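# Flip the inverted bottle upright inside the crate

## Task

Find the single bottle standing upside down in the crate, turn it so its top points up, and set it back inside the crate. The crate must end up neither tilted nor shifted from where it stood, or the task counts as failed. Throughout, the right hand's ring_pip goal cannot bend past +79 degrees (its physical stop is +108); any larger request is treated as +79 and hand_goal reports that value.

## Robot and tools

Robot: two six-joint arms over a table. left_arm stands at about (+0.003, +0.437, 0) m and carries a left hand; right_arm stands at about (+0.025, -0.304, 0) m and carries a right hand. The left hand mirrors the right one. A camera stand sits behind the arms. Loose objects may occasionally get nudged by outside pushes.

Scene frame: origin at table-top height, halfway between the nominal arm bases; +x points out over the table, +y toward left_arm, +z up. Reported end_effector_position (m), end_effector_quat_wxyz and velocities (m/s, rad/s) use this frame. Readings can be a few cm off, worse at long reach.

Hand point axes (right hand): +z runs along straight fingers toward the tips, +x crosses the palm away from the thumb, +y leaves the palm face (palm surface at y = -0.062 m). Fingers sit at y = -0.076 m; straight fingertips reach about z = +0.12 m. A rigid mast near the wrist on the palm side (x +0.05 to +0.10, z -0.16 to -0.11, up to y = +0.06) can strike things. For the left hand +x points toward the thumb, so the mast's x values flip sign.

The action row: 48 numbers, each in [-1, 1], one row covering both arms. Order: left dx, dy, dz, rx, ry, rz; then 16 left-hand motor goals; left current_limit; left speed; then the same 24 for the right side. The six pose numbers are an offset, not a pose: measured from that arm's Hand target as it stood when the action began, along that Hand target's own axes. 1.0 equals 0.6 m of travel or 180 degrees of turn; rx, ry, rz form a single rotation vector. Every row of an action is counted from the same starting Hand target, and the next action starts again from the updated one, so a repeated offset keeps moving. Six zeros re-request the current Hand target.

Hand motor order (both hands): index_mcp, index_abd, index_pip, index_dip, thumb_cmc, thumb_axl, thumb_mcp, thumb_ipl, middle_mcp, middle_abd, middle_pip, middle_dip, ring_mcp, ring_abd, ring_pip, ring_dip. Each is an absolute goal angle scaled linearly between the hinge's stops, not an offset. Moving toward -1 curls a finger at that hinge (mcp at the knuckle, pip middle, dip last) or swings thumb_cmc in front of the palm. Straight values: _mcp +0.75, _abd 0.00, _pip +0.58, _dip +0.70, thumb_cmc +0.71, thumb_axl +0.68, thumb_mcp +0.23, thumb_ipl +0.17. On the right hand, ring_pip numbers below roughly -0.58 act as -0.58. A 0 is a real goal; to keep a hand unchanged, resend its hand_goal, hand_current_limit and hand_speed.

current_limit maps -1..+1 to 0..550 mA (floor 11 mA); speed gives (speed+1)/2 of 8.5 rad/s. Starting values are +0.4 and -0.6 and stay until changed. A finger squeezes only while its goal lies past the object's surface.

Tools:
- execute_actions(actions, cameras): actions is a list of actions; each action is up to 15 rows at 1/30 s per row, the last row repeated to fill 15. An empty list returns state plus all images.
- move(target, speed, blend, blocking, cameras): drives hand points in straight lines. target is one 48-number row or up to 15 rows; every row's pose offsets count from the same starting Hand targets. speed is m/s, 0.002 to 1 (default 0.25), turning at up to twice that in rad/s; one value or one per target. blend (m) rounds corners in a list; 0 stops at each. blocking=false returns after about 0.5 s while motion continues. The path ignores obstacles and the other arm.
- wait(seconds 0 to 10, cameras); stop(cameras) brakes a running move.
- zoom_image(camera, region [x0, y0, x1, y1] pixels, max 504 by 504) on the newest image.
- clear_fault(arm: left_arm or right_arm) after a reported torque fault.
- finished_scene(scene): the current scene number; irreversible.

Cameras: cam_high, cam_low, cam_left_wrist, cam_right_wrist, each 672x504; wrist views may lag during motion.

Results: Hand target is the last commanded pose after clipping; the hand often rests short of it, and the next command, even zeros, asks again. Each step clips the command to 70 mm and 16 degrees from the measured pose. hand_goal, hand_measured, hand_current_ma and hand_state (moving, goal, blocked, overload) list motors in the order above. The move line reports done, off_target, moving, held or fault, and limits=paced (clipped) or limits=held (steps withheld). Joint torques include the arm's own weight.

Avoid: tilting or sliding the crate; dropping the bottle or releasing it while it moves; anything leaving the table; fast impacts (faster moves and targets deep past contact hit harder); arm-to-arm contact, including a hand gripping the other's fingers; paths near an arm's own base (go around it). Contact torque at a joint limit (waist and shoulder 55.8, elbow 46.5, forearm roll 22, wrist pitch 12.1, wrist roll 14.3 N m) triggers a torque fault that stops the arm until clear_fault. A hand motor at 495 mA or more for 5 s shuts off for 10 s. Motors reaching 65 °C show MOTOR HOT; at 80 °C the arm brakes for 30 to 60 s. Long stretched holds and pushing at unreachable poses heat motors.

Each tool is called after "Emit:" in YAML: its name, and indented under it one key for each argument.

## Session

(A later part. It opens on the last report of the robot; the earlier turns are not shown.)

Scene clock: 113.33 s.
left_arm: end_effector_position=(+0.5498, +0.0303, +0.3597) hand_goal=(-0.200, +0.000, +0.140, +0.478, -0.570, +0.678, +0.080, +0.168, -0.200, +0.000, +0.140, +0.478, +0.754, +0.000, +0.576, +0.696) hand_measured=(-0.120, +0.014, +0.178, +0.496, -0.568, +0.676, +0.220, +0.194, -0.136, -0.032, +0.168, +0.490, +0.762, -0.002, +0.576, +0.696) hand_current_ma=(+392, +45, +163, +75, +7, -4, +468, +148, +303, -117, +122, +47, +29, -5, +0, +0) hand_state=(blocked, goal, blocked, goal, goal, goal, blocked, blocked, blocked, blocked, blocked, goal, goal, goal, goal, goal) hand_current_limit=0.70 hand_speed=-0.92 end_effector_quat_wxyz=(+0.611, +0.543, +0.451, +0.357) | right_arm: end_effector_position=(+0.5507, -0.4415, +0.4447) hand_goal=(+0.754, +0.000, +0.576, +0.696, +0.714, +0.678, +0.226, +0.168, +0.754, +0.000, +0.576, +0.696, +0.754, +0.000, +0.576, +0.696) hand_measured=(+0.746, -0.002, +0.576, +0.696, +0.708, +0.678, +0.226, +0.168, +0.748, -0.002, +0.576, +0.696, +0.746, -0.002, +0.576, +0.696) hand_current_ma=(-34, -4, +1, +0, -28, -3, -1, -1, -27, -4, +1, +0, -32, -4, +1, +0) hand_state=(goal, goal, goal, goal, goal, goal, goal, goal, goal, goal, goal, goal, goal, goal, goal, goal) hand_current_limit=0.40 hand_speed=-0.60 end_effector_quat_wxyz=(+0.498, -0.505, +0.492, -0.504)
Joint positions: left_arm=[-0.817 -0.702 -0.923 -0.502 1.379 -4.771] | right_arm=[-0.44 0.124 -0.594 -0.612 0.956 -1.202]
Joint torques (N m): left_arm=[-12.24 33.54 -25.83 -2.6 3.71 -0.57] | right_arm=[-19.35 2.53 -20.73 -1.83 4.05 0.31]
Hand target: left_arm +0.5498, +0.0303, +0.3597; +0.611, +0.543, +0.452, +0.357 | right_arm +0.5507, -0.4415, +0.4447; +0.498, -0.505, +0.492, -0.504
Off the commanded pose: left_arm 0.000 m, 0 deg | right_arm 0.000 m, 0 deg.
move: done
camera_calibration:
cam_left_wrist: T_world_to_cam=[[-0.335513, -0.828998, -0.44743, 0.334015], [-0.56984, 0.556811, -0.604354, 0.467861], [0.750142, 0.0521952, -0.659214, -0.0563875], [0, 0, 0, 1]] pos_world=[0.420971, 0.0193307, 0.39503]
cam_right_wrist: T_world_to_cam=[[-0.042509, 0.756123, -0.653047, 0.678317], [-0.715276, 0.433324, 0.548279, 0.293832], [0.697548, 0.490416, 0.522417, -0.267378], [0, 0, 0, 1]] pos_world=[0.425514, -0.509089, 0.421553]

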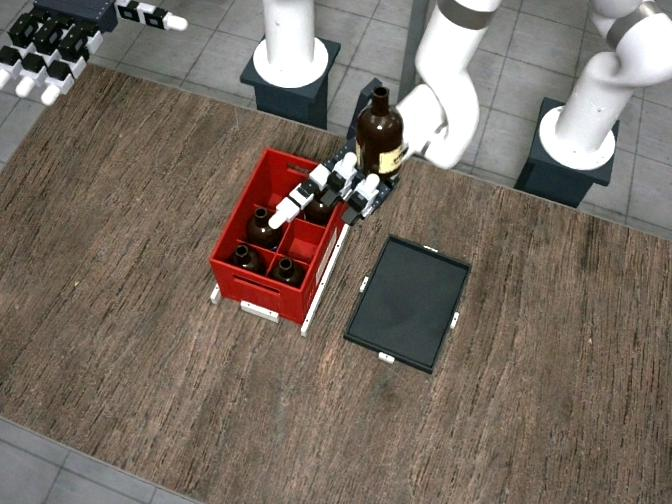

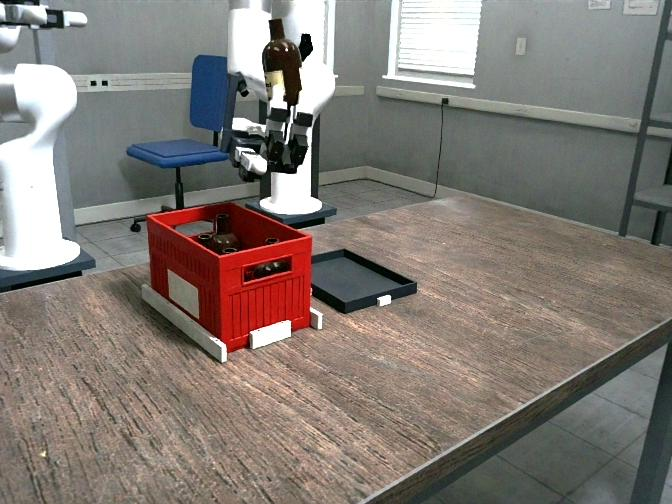

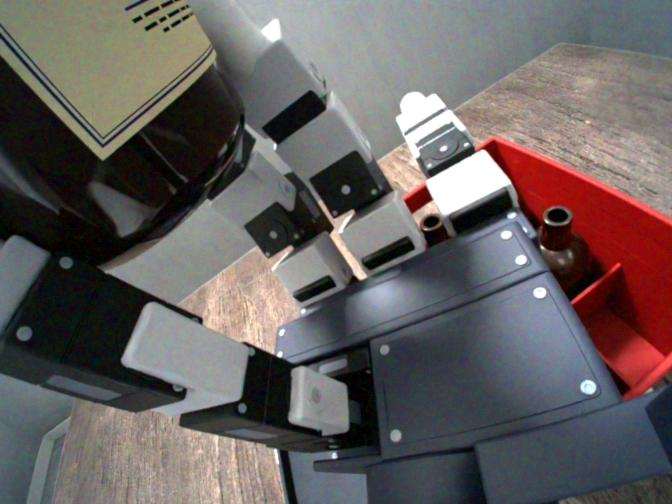

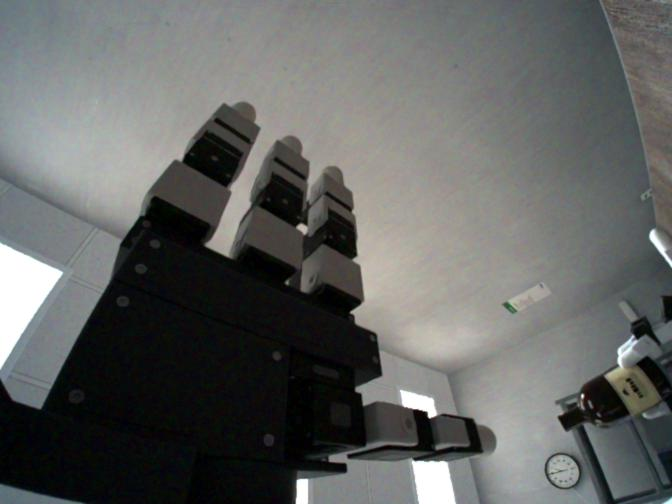

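Emit:
move:
  target:
    - [0,0,0,0.0206,0,-0.017, -0.2,0,0.139,0.478,-0.571,0.677,0.08,0.168,-0.2,0,0.139,0.478,0.754,0,0.576,0.696,0.7,-0.92, -0.067,-0.392,0,0,0,0, -0.452,-0.108,0.504,0.623,-0.643,0.677,0.292,0.168,-0.452,0.108,0.504,0.623,0.754,0,0.576,0.696,0.4,-0.7]
    - [0,0,0,0.0206,0,-0.017, -0.2,0,0.139,0.478,-0.571,0.677,0.08,0.168,-0.2,0,0.139,0.478,0.754,0,0.576,0.696,0.7,-0.92, -0.7925,-0.392,0.0388,0,0,0, -0.452,-0.108,0.504,0.623,-0.643,0.677,0.292,0.168,-0.452,0.108,0.504,0.623,0.754,0,0.576,0.696,0.4,-0.7]
  speed: 0.2
  blend: 0.05
  cameras: ["cam_high","cam_low","cam_left_wrist","cam_right_wrist"]

Emit:
zoom_image:
  camera: "cam_low"
  region: [190, 0, 340, 150]

Emit:
zoom_image:
  camera: "cam_high"
  region: [280, 0, 430, 200]

Scene clock: 127.83 s.
left_arm: end_effector_position=(+0.5498, +0.0303, +0.3597) hand_goal=(-0.200, +0.000, +0.140, +0.478, -0.570, +0.678, +0.080, +0.168, -0.200, +0.000, +0.140, +0.478, +0.754, +0.000, +0.576, +0.696) hand_measured=(-0.120, +0.014, +0.178, +0.496, -0.566, +0.676, +0.220, +0.194, -0.136, -0.030, +0.168, +0.490, +0.762, -0.002, +0.576, +0.696) hand_current_ma=(+392, +50, +164, +75, +12, -4, +467, +148, +302, -112, +122, +47, +29, -5, +0, +0) hand_state=(blocked, goal, blocked, goal, goal, goal, blocked, blocked, blocked, blocked, blocked, goal, goal, goal, goal, goal) hand_current_limit=0.70 hand_speed=-0.92 end_effector_quat_wxyz=(+0.603, +0.550, +0.477, +0.326) | right_arm: end_effector_position=(+0.5696, +0.0383, +0.6713) hand_goal=(-0.452, -0.108, +0.504, +0.624, -0.642, +0.678, +0.292, +0.168, -0.452, +0.108, +0.504, +0.624, +0.754, +0.000, +0.576, +0.696) hand_measured=(-0.452, -0.094, +0.504, +0.626, -0.640, +0.678, +0.290, +0.168, -0.452, +0.094, +0.504, +0.626, +0.746, -0.002, +0.576, +0.696) hand_current_ma=(+3, +51, +0, +9, +10, -3, -11, -1, +2, -53, +0, +9, -37, -4, +0, +0) hand_state=(goal, goal, goal, goal, goal, goal, goal, goal, goal, goal, goal, goal, goal, goal, goal, goal) hand_current_limit=0.40 hand_speed=-0.70 end_effector_quat_wxyz=(+0.498, -0.505, +0.492, -0.504)
Joint positions: left_arm=[-0.825 -0.66 -0.905 -0.507 1.294 -4.813] | right_arm=[0.82 -0.011 -1.246 1.238 0.83 -2.692]
Joint torques (N m): left_arm=[-11.61 54.72 -9.72 -2.52 0.02 -0.63] | right_arm=[16.97 6.14 -24.31 2.91 3.15 -1.02]
Hand target: left_arm +0.5498, +0.0303, +0.3597; +0.603, +0.550, +0.477, +0.326 | right_arm +0.5697, +0.0383, +0.6713; +0.498, -0.505, +0.492, -0.504
Off the commanded pose: left_arm 0.000 m, 0 deg | right_arm 0.000 m, 0 deg.
move: done
camera_calibration:
cam_left_wrist: T_world_to_cam=[[-0.37756, -0.837142, -0.39578, 0.338657], [-0.609991, 0.546425, -0.573874, 0.479228], [0.696678, 0.0247508, -0.716957, -0.00540111], [0, 0, 0, 1]] pos_world=[0.423951, 0.0217751, 0.405178]
cam_right_wrist: T_world_to_cam=[[-0.0424664, 0.756153, -0.653015, 0.464274], [-0.715364, 0.433262, 0.548213, -0.024718], [0.69746, 0.490424, 0.522526, -0.634273], [0, 0, 0, 1]] pos_world=[0.444414, -0.0292895, 0.648153]

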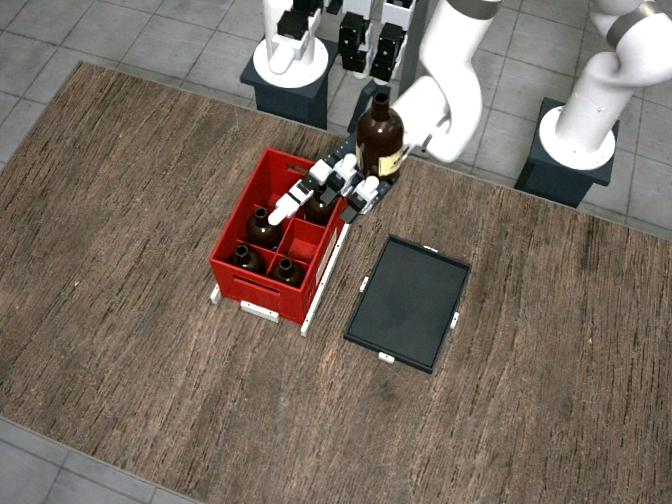

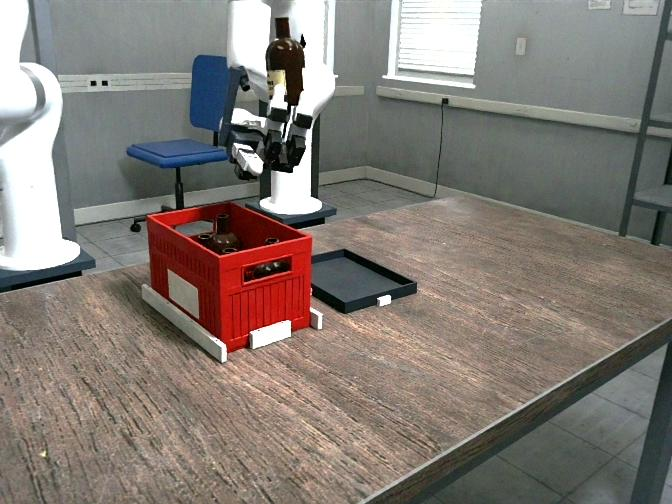

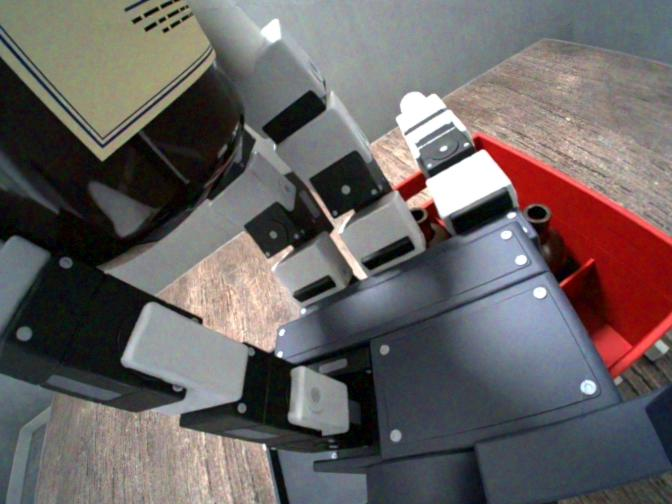

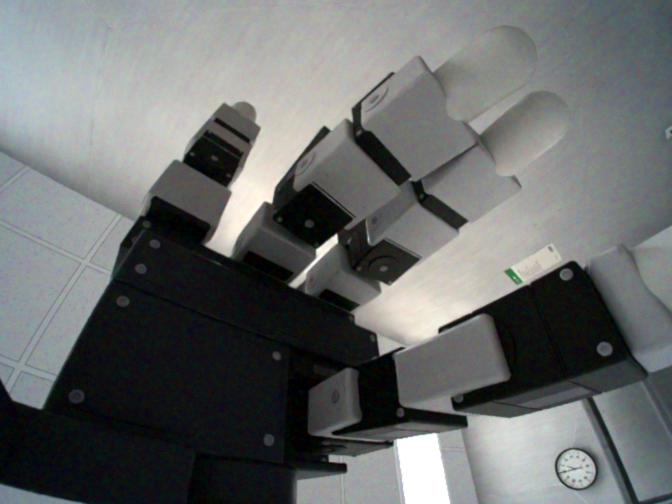

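Scaled by 3.360 from the camera's 672x504 image, which has a finer 960x720 frame.

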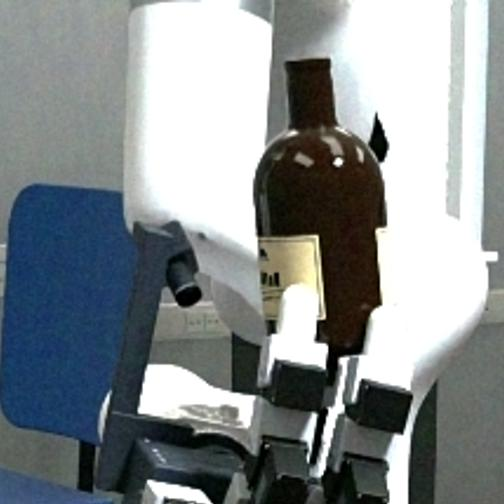

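Scaled by 2.520 from the camera's 672x504 image, which has a finer 960x720 frame.

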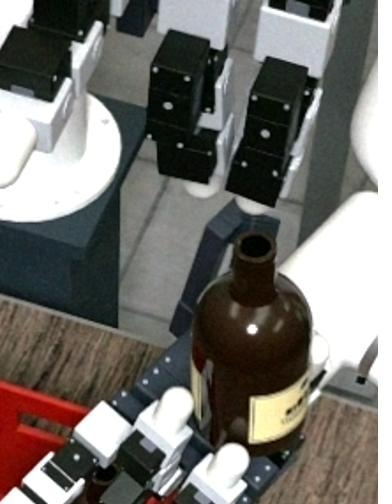

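Emit:
move:
  target: [0,0,0,0,0,0, -0.2,0,0.139,0.478,-0.571,0.677,0.08,0.168,-0.2,0,0.139,0.478,0.754,0,0.576,0.696,0.7,-0.92, -0.0142,0.1185,0.0067,0,0,0, -0.452,-0.108,0.504,0.623,-0.643,0.677,0.292,0.168,-0.452,0.108,0.504,0.623,0.754,0,0.576,0.696,0.4,-0.7]
  speed: 0.1
  cameras: ["cam_high","cam_low","cam_left_wrist","cam_right_wrist"]

Emit:
zoom_image:
  camera: "cam_low"
  region: [190, 0, 340, 150]

Emit:
zoom_image:
  camera: "cam_high"
  region: [280, 0, 430, 200]

Scene clock: 132.20 s.
left_arm: end_effector_position=(+0.5498, +0.0303, +0.3597) hand_goal=(-0.200, +0.000, +0.140, +0.478, -0.570, +0.678, +0.080, +0.168, -0.200, +0.000, +0.140, +0.478, +0.754, +0.000, +0.576, +0.696) hand_measured=(-0.120, +0.014, +0.178, +0.496, -0.566, +0.676, +0.220, +0.194, -0.136, -0.030, +0.168, +0.490, +0.762, -0.002, +0.576, +0.696) hand_current_ma=(+392, +50, +164, +75, +12, -4, +468, +148, +302, -112, +122, +47, +29, -5, +0, +0) hand_state=(blocked, goal, blocked, goal, goal, goal, blocked, blocked, blocked, blocked, blocked, goal, goal, goal, goal, goal) hand_current_limit=0.70 hand_speed=-0.92 end_effector_quat_wxyz=(+0.603, +0.550, +0.477, +0.326) | right_arm: end_effector_position=(+0.5740, +0.0455, +0.6001) hand_goal=(-0.452, -0.108, +0.504, +0.624, -0.642, +0.678, +0.292, +0.168, -0.452, +0.108, +0.504, +0.624, +0.754, +0.000, +0.576, +0.696) hand_measured=(-0.452, -0.094, +0.504, +0.626, -0.640, +0.678, +0.290, +0.168, -0.452, +0.094, +0.504, +0.626, +0.746, -0.002, +0.576, +0.696) hand_current_ma=(+3, +51, +0, +9, +10, -3, -11, -1, +2, -53, +0, +9, -38, -4, +0, +0) hand_state=(goal, goal, goal, goal, goal, goal, goal, goal, goal, goal, goal, goal, goal, goal, goal, goal) hand_current_limit=0.40 hand_speed=-0.70 end_effector_quat_wxyz=(+0.498, -0.505, +0.492, -0.504)
Joint positions: left_arm=[-0.825 -0.66 -0.905 -0.507 1.294 -4.813] | right_arm=[0.824 -0.046 -1.124 1.116 0.894 -2.502]
Joint torques (N m): left_arm=[-11.95 55.22 -9.85 -2.44 -0.03 -0.59] | right_arm=[16.79 10.36 -15.49 -4.27 3.62 0.88]
Hand target: left_arm +0.5498, +0.0303, +0.3597; +0.603, +0.550, +0.477, +0.326 | right_arm +0.5740, +0.0456, +0.6001; +0.498, -0.505, +0.492, -0.504
Off the commanded pose: left_arm 0.000 m, 0 deg | right_arm 0.000 m, 0 deg.
move: done
camera_calibration:
cam_left_wrist: T_world_to_cam=[[-0.37756, -0.837142, -0.39578, 0.338657], [-0.609991, 0.546425, -0.573874, 0.479228], [0.696678, 0.0247508, -0.716957, -0.00540111], [0, 0, 0, 1]] pos_world=[0.423951, 0.0217751, 0.405178]
cam_right_wrist: T_world_to_cam=[[-0.0425557, 0.756152, -0.653011, 0.412549], [-0.715273, 0.433274, 0.548322, 0.0141408], [0.697548, 0.490415, 0.522417, -0.603748], [0, 0, 0, 1]] pos_world=[0.448814, -0.0219894, 0.577053]

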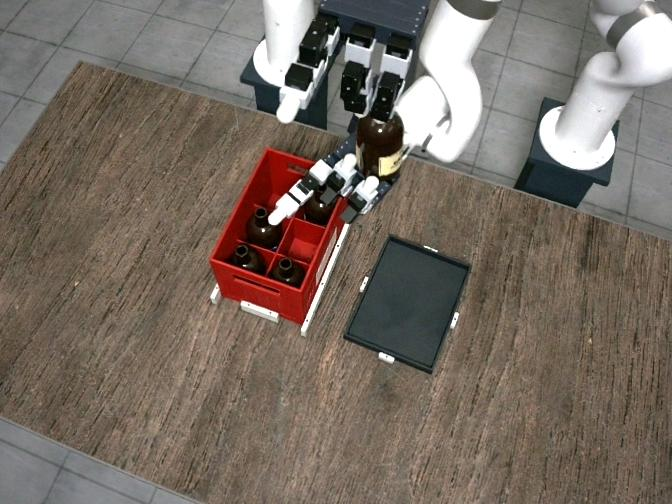

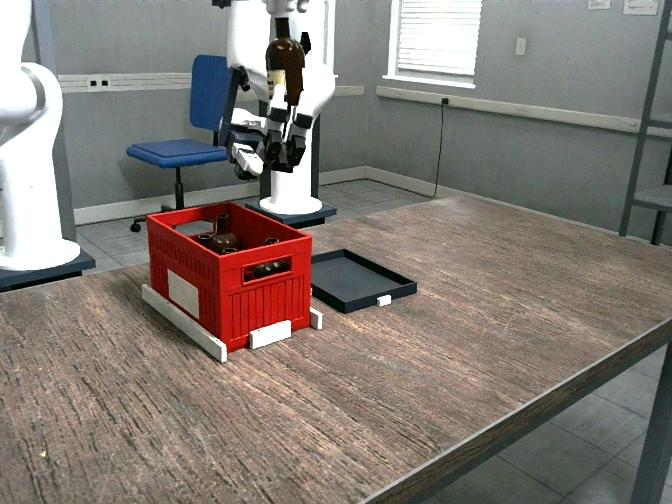

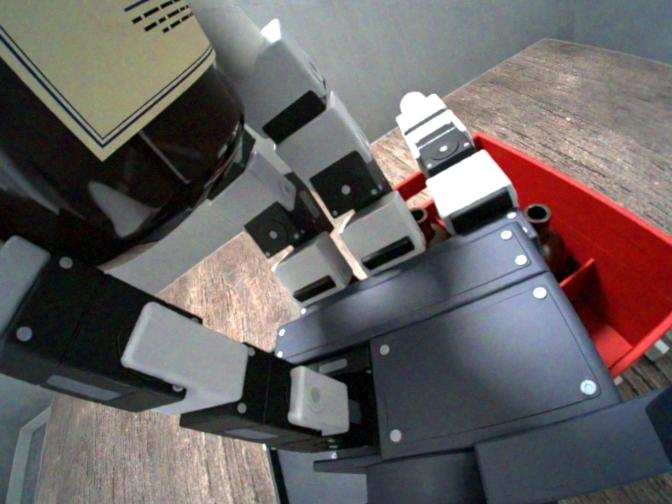

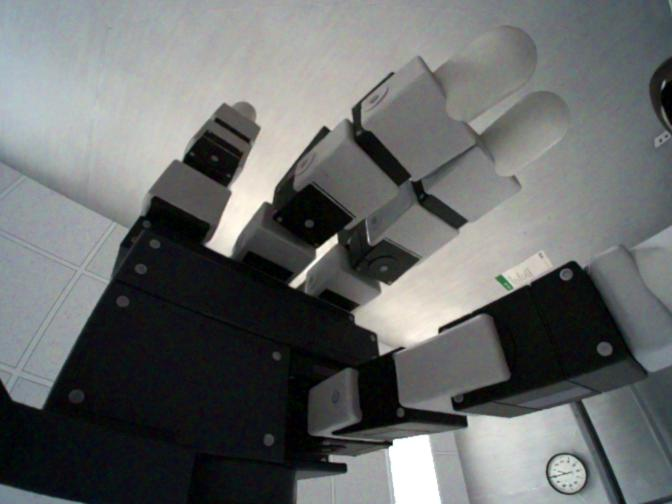

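Scaled by 3.360 from the camera's 672x504 image, which has a finer 960x720 frame.

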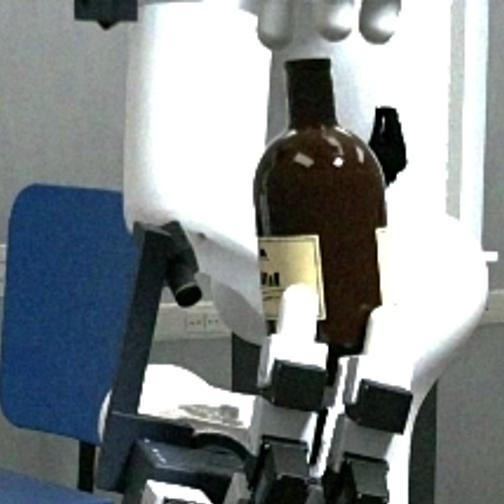

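Scaled by 2.520 from the camera's 672x504 image, which has a finer 960x720 frame.

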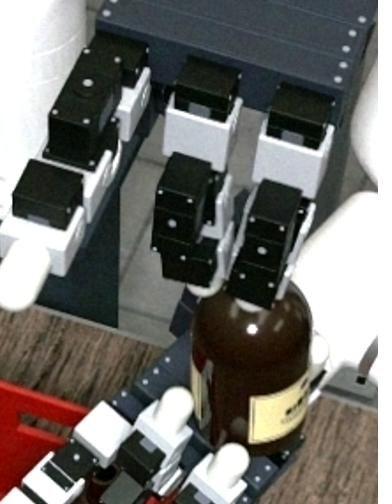

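Emit:
move:
  target: [0,0,0,0,0,0, -0.2,0,0.139,0.478,-0.571,0.677,0.08,0.168,-0.2,0,0.139,0.478,0.754,0,0.576,0.696,0.7,-0.92, 0,0.07,0,0,0,0, -0.452,-0.108,0.504,0.623,-0.643,0.677,0.292,0.168,-0.452,0.108,0.504,0.623,0.754,0,0.576,0.696,0.4,-0.7]
  speed: 0.05
  cameras: ["cam_high","cam_low","cam_right_wrist"]

Emit:
zoom_image:
  camera: "cam_low"
  region: [220, 0, 340, 110]

Emit:
zoom_image:
  camera: "cam_high"
  region: [330, 20, 430, 170]

Scene clock: 135.23 s.
left_arm: end_effector_position=(+0.5498, +0.0303, +0.3597) hand_goal=(-0.200, +0.000, +0.140, +0.478, -0.570, +0.678, +0.080, +0.168, -0.200, +0.000, +0.140, +0.478, +0.754, +0.000, +0.576, +0.696) hand_measured=(-0.120, +0.014, +0.178, +0.496, -0.566, +0.676, +0.220, +0.194, -0.136, -0.030, +0.168, +0.490, +0.762, -0.002, +0.576, +0.696) hand_current_ma=(+392, +50, +164, +75, +12, -4, +467, +148, +302, -112, +122, +47, +29, -5, +0, +0) hand_state=(blocked, goal, blocked, goal, goal, goal, blocked, blocked, blocked, blocked, blocked, goal, goal, goal, goal, goal) hand_current_limit=0.70 hand_speed=-0.92 end_effector_quat_wxyz=(+0.603, +0.550, +0.477, +0.326) | right_arm: end_effector_position=(+0.5743, +0.0448, +0.5581) hand_goal=(-0.452, -0.108, +0.504, +0.624, -0.642, +0.678, +0.292, +0.168, -0.452, +0.108, +0.504, +0.624, +0.754, +0.000, +0.576, +0.696) hand_measured=(-0.452, -0.094, +0.504, +0.626, -0.640, +0.678, +0.290, +0.168, -0.452, +0.094, +0.504, +0.626, +0.746, -0.002, +0.576, +0.696) hand_current_ma=(+3, +51, +0, +9, +10, -3, -11, -1, +2, -53, +0, +9, -38, -4, +0, +0) hand_state=(goal, goal, goal, goal, goal, goal, goal, goal, goal, goal, goal, goal, goal, goal, goal, goal) hand_current_limit=0.40 hand_speed=-0.70 end_effector_quat_wxyz=(+0.498, -0.505, +0.492, -0.504)
Joint positions: left_arm=[-0.825 -0.66 -0.905 -0.507 1.294 -4.813] | right_arm=[0.823 -0.066 -1.051 1.051 0.937 -2.397]
Joint torques (N m): left_arm=[-12.11 54.75 -9.92 -2.39 -0.02 -0.6] | right_arm=[-19.98 9.89 -15.97 -4.1 3.58 0.77]
Hand target: left_arm +0.5498, +0.0303, +0.3597; +0.603, +0.550, +0.477, +0.326 | right_arm +0.5743, +0.0448, +0.5581; +0.498, -0.505, +0.492, -0.504
Off the commanded pose: left_arm 0.000 m, 0 deg | right_arm 0.000 m, 0 deg.
move: done
camera_calibration:
cam_right_wrist: T_world_to_cam=[[-0.042509, 0.756123, -0.653047, 0.385738], [-0.715276, 0.433324, 0.548279, 0.037757], [0.697548, 0.490416, 0.522417, -0.581623], [0, 0, 0, 1]] pos_world=[0.449114, -0.0227893, 0.535053]
Images, in order (width x height): cam_high 672x504, cam_low 672x504, cam_right_wrist 672x504.

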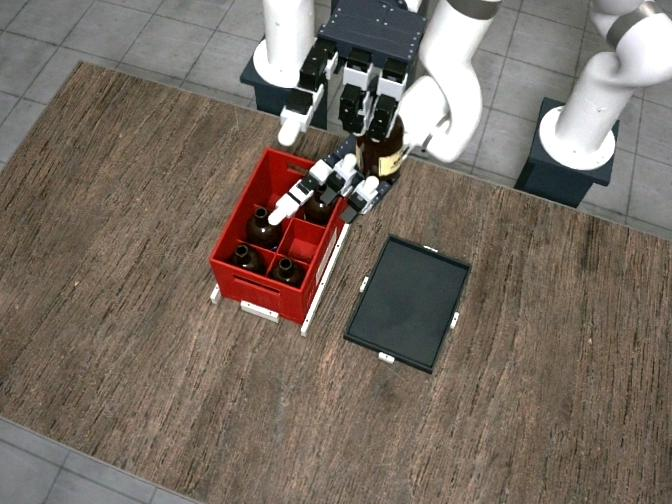

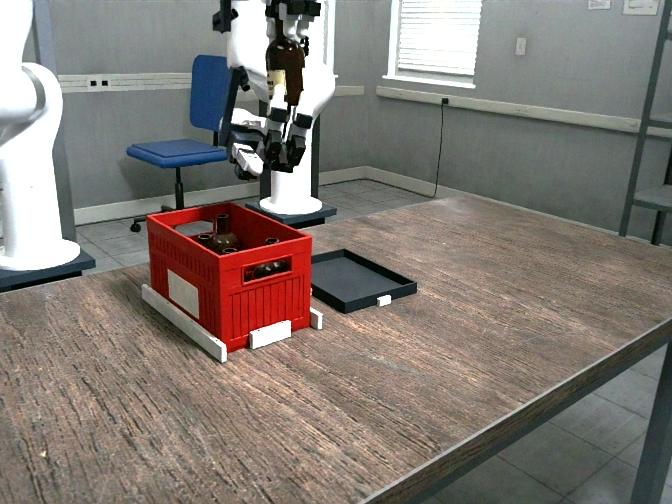

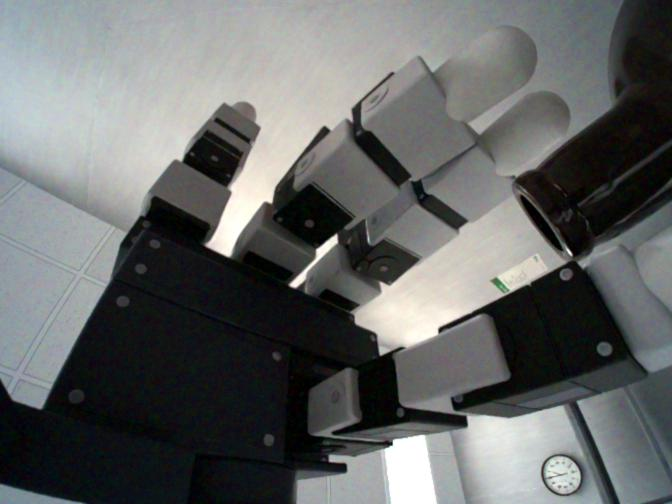

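Scaled by 4.200 from the camera's 672x504 image, which has a finer 960x720 frame.

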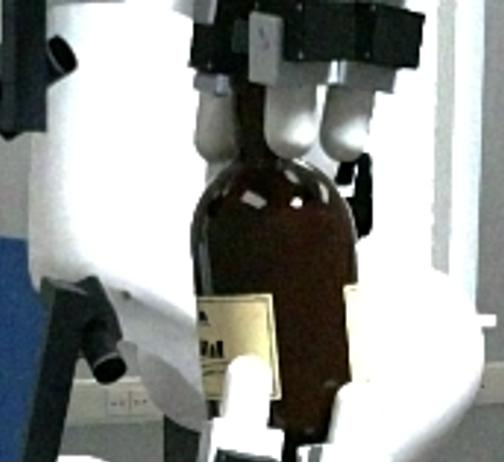

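Scaled by 3.360 from the camera's 672x504 image, which has a finer 960x720 frame.

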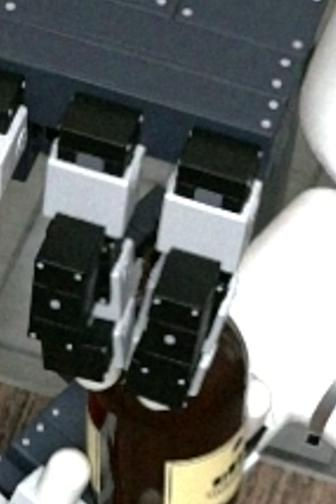

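Emit:
move:
  target: [0,0,0,0,0,0, -0.2,0,0.139,0.478,-0.571,0.677,0.08,0.168,-0.2,0,0.139,0.478,0.754,0,0.576,0.696,0.7,-0.92, 0,0,0,0,0,0, -0.70,-0.108,0.504,0.623,-0.643,0.677,0.14,0.168,-0.70,0.108,0.504,0.623,0.754,0,0.576,0.696,0.0,-0.92]
  speed: 0.05
  cameras: ["cam_high","cam_low","cam_right_wrist"]

Emit:
zoom_image:
  camera: "cam_low"
  region: [220, 0, 340, 110]

Scene clock: 137.37 s.
left_arm: end_effector_position=(+0.5498, +0.0303, +0.3596) hand_goal=(-0.200, +0.000, +0.140, +0.478, -0.570, +0.678, +0.080, +0.168, -0.200, +0.000, +0.140, +0.478, +0.754, +0.000, +0.576, +0.696) hand_measured=(-0.120, +0.018, +0.178, +0.496, -0.568, +0.676, +0.220, +0.194, -0.136, -0.024, +0.168, +0.490, +0.762, -0.002, +0.576, +0.696) hand_current_ma=(+392, +65, +164, +75, +9, -4, +468, +148, +302, -89, +122, +47, +29, -5, +0, +0) hand_state=(blocked, goal, blocked, goal, goal, goal, blocked, blocked, blocked, blocked, blocked, goal, goal, goal, goal, goal) hand_current_limit=0.70 hand_speed=-0.92 end_effector_quat_wxyz=(+0.603, +0.550, +0.477, +0.326) | right_arm: end_effector_position=(+0.5743, +0.0448, +0.5581) hand_goal=(-0.700, -0.108, +0.504, +0.624, -0.642, +0.678, +0.140, +0.168, -0.700, +0.108, +0.504, +0.624, +0.754, +0.000, +0.576, +0.696) hand_measured=(-0.596, -0.094, +0.516, +0.630, -0.632, +0.678, +0.210, +0.178, -0.656, +0.094, +0.514, +0.628, +0.746, -0.002, +0.576, +0.696) hand_current_ma=(+275, +51, +47, +21, +43, -3, +275, +57, +213, -53, +42, +19, -38, -4, +0, +0) hand_state=(blocked, goal, goal, goal, goal, goal, blocked, goal, blocked, goal, goal, goal, goal, goal, goal, goal) hand_current_limit=0.00 hand_speed=-0.92 end_effector_quat_wxyz=(+0.498, -0.505, +0.492, -0.504)
Joint positions: left_arm=[-0.825 -0.66 -0.905 -0.507 1.294 -4.813] | right_arm=[0.823 -0.066 -1.051 1.051 0.937 -2.397]
Joint torques (N m): left_arm=[-11.75 54.92 -9.78 -2.38 0.69 -0.61] | right_arm=[-19.3 9.91 -16.51 -4.04 3.53 0.47]
Hand target: left_arm +0.5498, +0.0303, +0.3597; +0.603, +0.550, +0.477, +0.326 | right_arm +0.5743, +0.0448, +0.5581; +0.498, -0.505, +0.492, -0.504
Off the commanded pose: left_arm 0.000 m, 0 deg | right_arm 0.000 m, 0 deg.
move: done
camera_calibration:
cam_right_wrist: T_world_to_cam=[[-0.0425557, 0.756152, -0.653011, 0.385675], [-0.715273, 0.433274, 0.548322, 0.0377863], [0.697548, 0.490415, 0.522417, -0.581571], [0, 0, 0, 1]] pos_world=[0.449114, -0.0227894, 0.534953]
Images, in order (width x height): cam_high 672x504, cam_low 672x504, cam_right_wrist 672x504.

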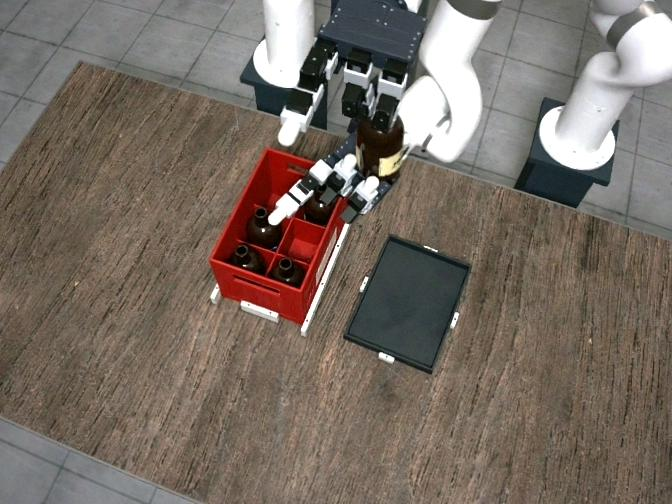

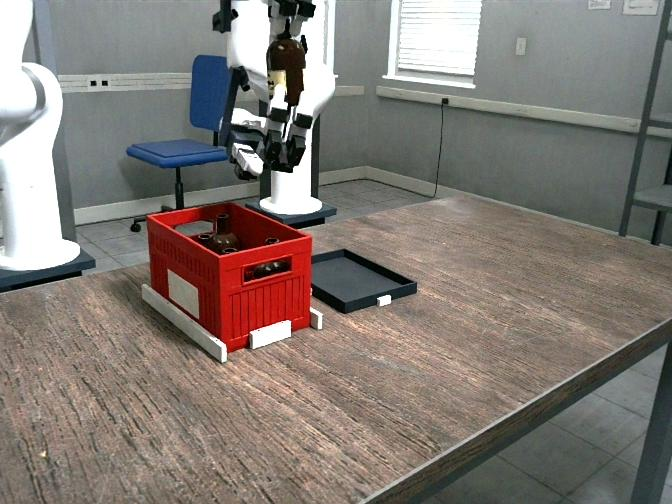

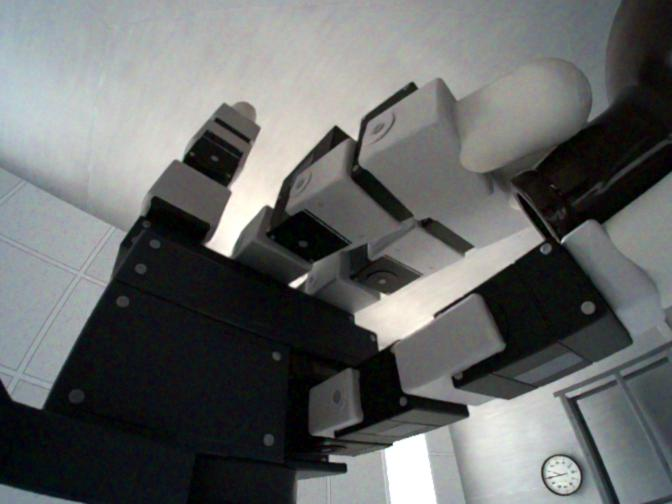

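Scaled by 4.200 from the camera's 672x504 image, which has a finer 960x720 frame.

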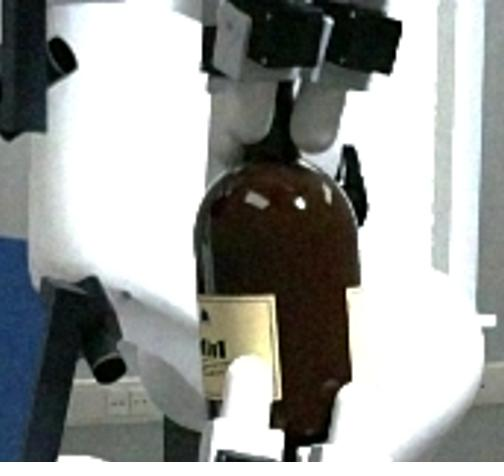

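Emit:
move:
  target: [0,0,0,0,0,0, -0.2,0,0.139,0.478,-0.571,0.677,0.08,0.168,-0.2,0,0.139,0.478,0.754,0,0.576,0.696,0.7,-0.92, 0,0,0,0,0,0, -0.74,-0.108,0.504,0.623,-0.643,0.677,0.08,0.168,-0.76,0.108,0.504,0.623,0.754,0,0.576,0.696,0.6,-0.92]
  speed: 0.05
  cameras: ["cam_right_wrist"]

Scene clock: 139.27 s.
left_arm: end_effector_position=(+0.5498, +0.0303, +0.3596) hand_goal=(-0.200, +0.000, +0.140, +0.478, -0.570, +0.678, +0.080, +0.168, -0.200, +0.000, +0.140, +0.478, +0.754, +0.000, +0.576, +0.696) hand_measured=(-0.120, +0.018, +0.178, +0.496, -0.564, +0.676, +0.220, +0.194, -0.136, -0.024, +0.168, +0.490, +0.762, -0.002, +0.576, +0.696) hand_current_ma=(+392, +65, +164, +75, +20, -5, +468, +148, +302, -89, +122, +47, +29, -5, +0, +0) hand_state=(blocked, goal, blocked, goal, goal, goal, blocked, blocked, blocked, blocked, blocked, goal, goal, goal, goal, goal) hand_current_limit=0.70 hand_speed=-0.92 end_effector_quat_wxyz=(+0.603, +0.550, +0.477, +0.326) | right_arm: end_effector_position=(+0.5743, +0.0448, +0.5581) hand_goal=(-0.740, -0.108, +0.504, +0.624, -0.642, +0.678, +0.080, +0.168, -0.760, +0.108, +0.504, +0.624, +0.754, +0.000, +0.576, +0.696) hand_measured=(-0.606, -0.094, +0.524, +0.634, -0.630, +0.678, +0.210, +0.182, -0.674, +0.092, +0.526, +0.636, +0.746, -0.002, +0.576, +0.696) hand_current_ma=(+440, +51, +83, +41, +48, -3, +440, +85, +428, -56, +98, +52, -38, -4, +0, +0) hand_state=(blocked, goal, goal, goal, goal, goal, blocked, goal, blocked, goal, blocked, goal, goal, goal, goal, goal) hand_current_limit=0.60 hand_speed=-0.92 end_effector_quat_wxyz=(+0.498, -0.505, +0.492, -0.504)
Joint positions: left_arm=[-0.825 -0.66 -0.905 -0.507 1.294 -4.813] | right_arm=[0.823 -0.066 -1.051 1.051 0.937 -2.397]
Joint torques (N m): left_arm=[-11.62 54.34 -9.83 -2.33 2.21 -0.57] | right_arm=[-20.49 10.37 -18.5 -3.62 3.48 -0.44]
Hand target: left_arm +0.5498, +0.0303, +0.3597; +0.603, +0.550, +0.477, +0.326 | right_arm +0.5743, +0.0448, +0.5581; +0.498, -0.505, +0.492, -0.504
Off the commanded pose: left_arm 0.000 m, 0 deg | right_arm 0.000 m, 0 deg.
move: done
camera_calibration:
cam_right_wrist: T_world_to_cam=[[-0.0425557, 0.756152, -0.653011, 0.385675], [-0.715273, 0.433274, 0.548322, 0.0377863], [0.697548, 0.490415, 0.522417, -0.581571], [0, 0, 0, 1]] pos_world=[0.449114, -0.0227894, 0.534953]
Images, in order (width x height): cam_right_wrist 672x504.

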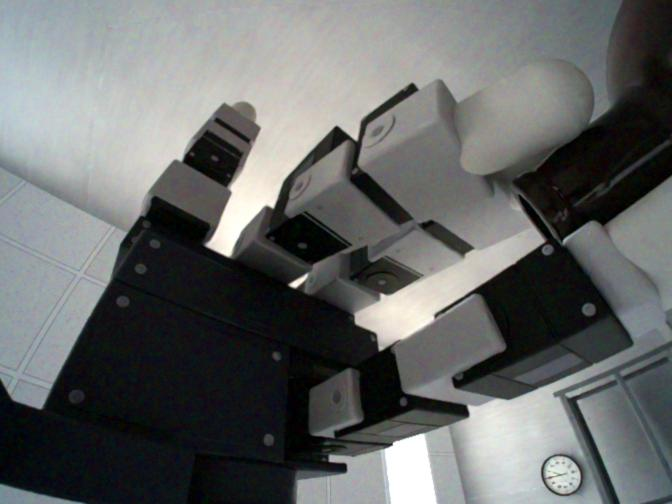

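Now release the left hand gently.

Emit:
move:
  target: [0,0,0,0,0,0, 0.1,0,0.139,0.478,-0.571,0.677,0.32,0.168,0.1,0,0.139,0.478,0.754,0,0.576,0.696,0.4,-0.95, 0,0,0,0,0,0, -0.74,-0.108,0.504,0.623,-0.643,0.677,0.08,0.168,-0.76,0.108,0.504,0.623,0.754,0,0.576,0.696,0.6,-0.92]
  speed: 0.05
  cameras: ["all"]

Emit:
zoom_image:
  camera: "cam_low"
  region: [220, 0, 340, 110]

Scene clock: 141.80 s.
left_arm: end_effector_position=(+0.5498, +0.0303, +0.3597) hand_goal=(+0.100, +0.000, +0.140, +0.478, -0.570, +0.678, +0.320, +0.168, +0.100, +0.000, +0.140, +0.478, +0.754, +0.000, +0.576, +0.696) hand_measured=(+0.104, +0.004, +0.144, +0.480, -0.564, +0.676, +0.318, +0.170, +0.104, -0.002, +0.144, +0.480, +0.762, -0.002, +0.576, +0.696) hand_current_ma=(+16, +15, +14, +9, +24, -5, -9, +9, +17, -7, +15, +10, +29, -5, +0, +0) hand_state=(goal, goal, goal, goal, goal, goal, goal, goal, goal, goal, goal, goal, goal, goal, goal, goal) hand_current_limit=0.40 hand_speed=-0.95 end_effector_quat_wxyz=(+0.603, +0.550, +0.477, +0.326) | right_arm: end_effector_position=(+0.5743, +0.0448, +0.5580) hand_goal=(-0.740, -0.108, +0.504, +0.624, -0.642, +0.678, +0.080, +0.168, -0.760, +0.108, +0.504, +0.624, +0.754, +0.000, +0.576, +0.696) hand_measured=(-0.610, -0.094, +0.524, +0.636, -0.624, +0.678, +0.210, +0.188, -0.688, +0.088, +0.528, +0.638, +0.746, -0.002, +0.576, +0.696) hand_current_ma=(+440, +49, +87, +47, +77, -2, +440, +120, +350, -75, +100, +54, -38, -4, +0, +0) hand_state=(blocked, goal, blocked, goal, goal, goal, blocked, blocked, blocked, blocked, blocked, goal, goal, goal, goal, goal) hand_current_limit=0.60 hand_speed=-0.92 end_effector_quat_wxyz=(+0.498, -0.505, +0.492, -0.504)
Joint positions: left_arm=[-0.825 -0.66 -0.905 -0.507 1.294 -4.813] | right_arm=[0.823 -0.066 -1.051 1.051 0.937 -2.397]
Joint torques (N m): left_arm=[-10.54 50.49 -9.91 -2.45 3.26 -0.54] | right_arm=[-18.08 14.47 -20.51 -3.35 3.52 -0.59]
Hand target: left_arm +0.5498, +0.0303, +0.3597; +0.603, +0.550, +0.477, +0.326 | right_arm +0.5743, +0.0448, +0.5581; +0.498, -0.505, +0.492, -0.504
Off the commanded pose: left_arm 0.000 m, 0 deg | right_arm 0.000 m, 0 deg.
move: done
camera_calibration:
cam_left_wrist: T_world_to_cam=[[-0.377532, -0.837141, -0.395809, 0.338657], [-0.60995, 0.546427, -0.573914, 0.479228], [0.696728, 0.0247531, -0.716908, -0.00544195], [0, 0, 0, 1]] pos_world=[0.423951, 0.0217751, 0.405178]
cam_right_wrist: T_world_to_cam=[[-0.042509, 0.756123, -0.653047, 0.385673], [-0.715276, 0.433324, 0.548279, 0.0378119], [0.697548, 0.490416, 0.522417, -0.581571], [0, 0, 0, 1]] pos_world=[0.449114, -0.0227893, 0.534953]

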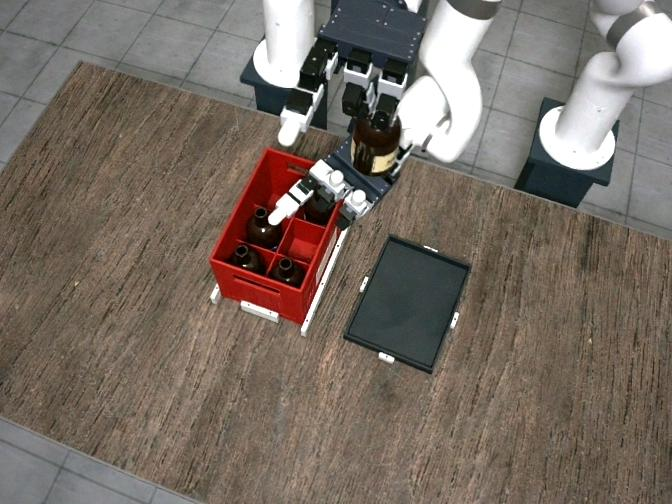

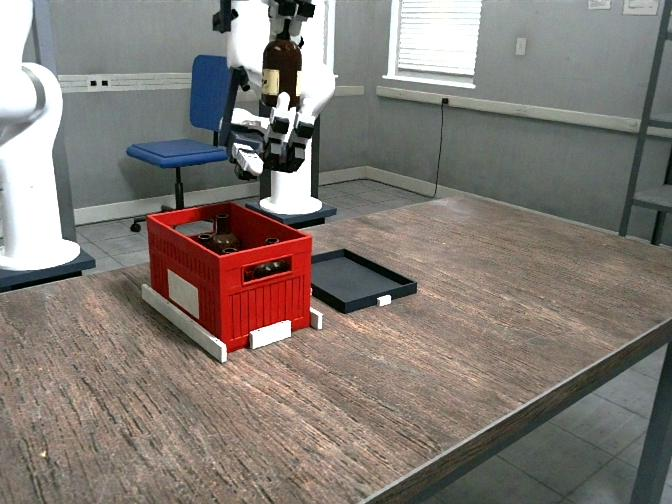

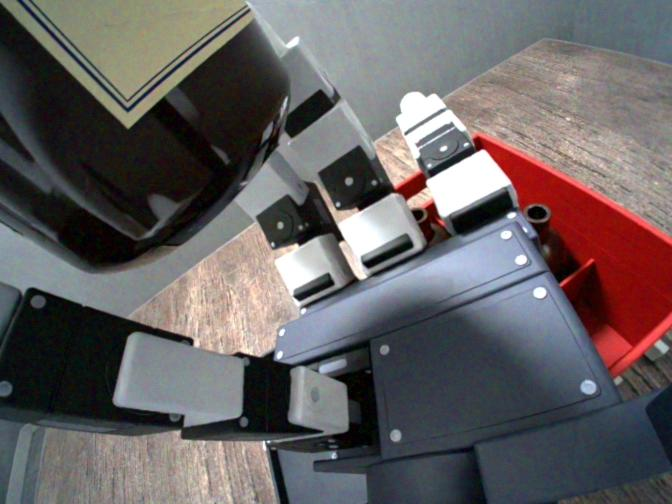

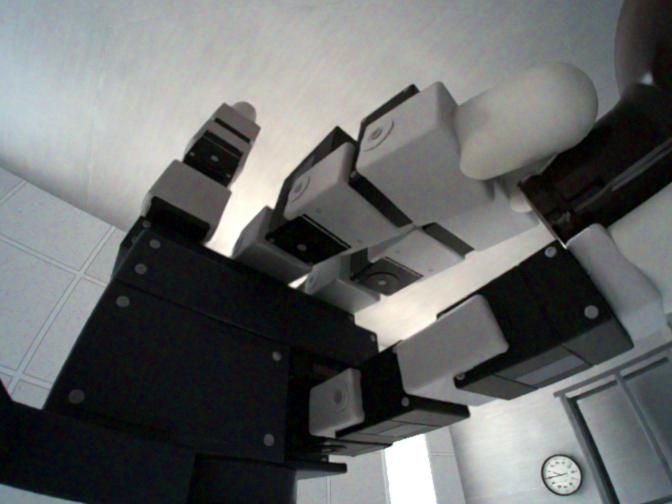

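Scaled by 4.200 from the camera's 672x504 image, which has a finer 960x720 frame.

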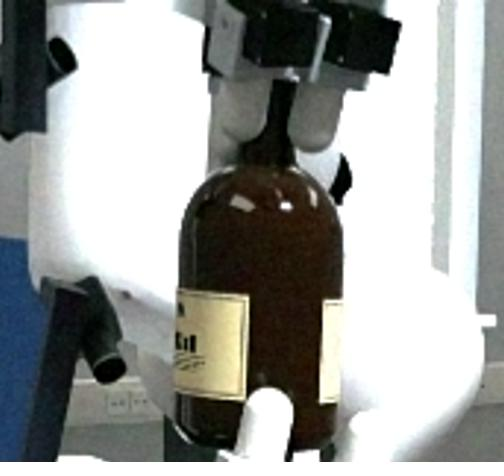

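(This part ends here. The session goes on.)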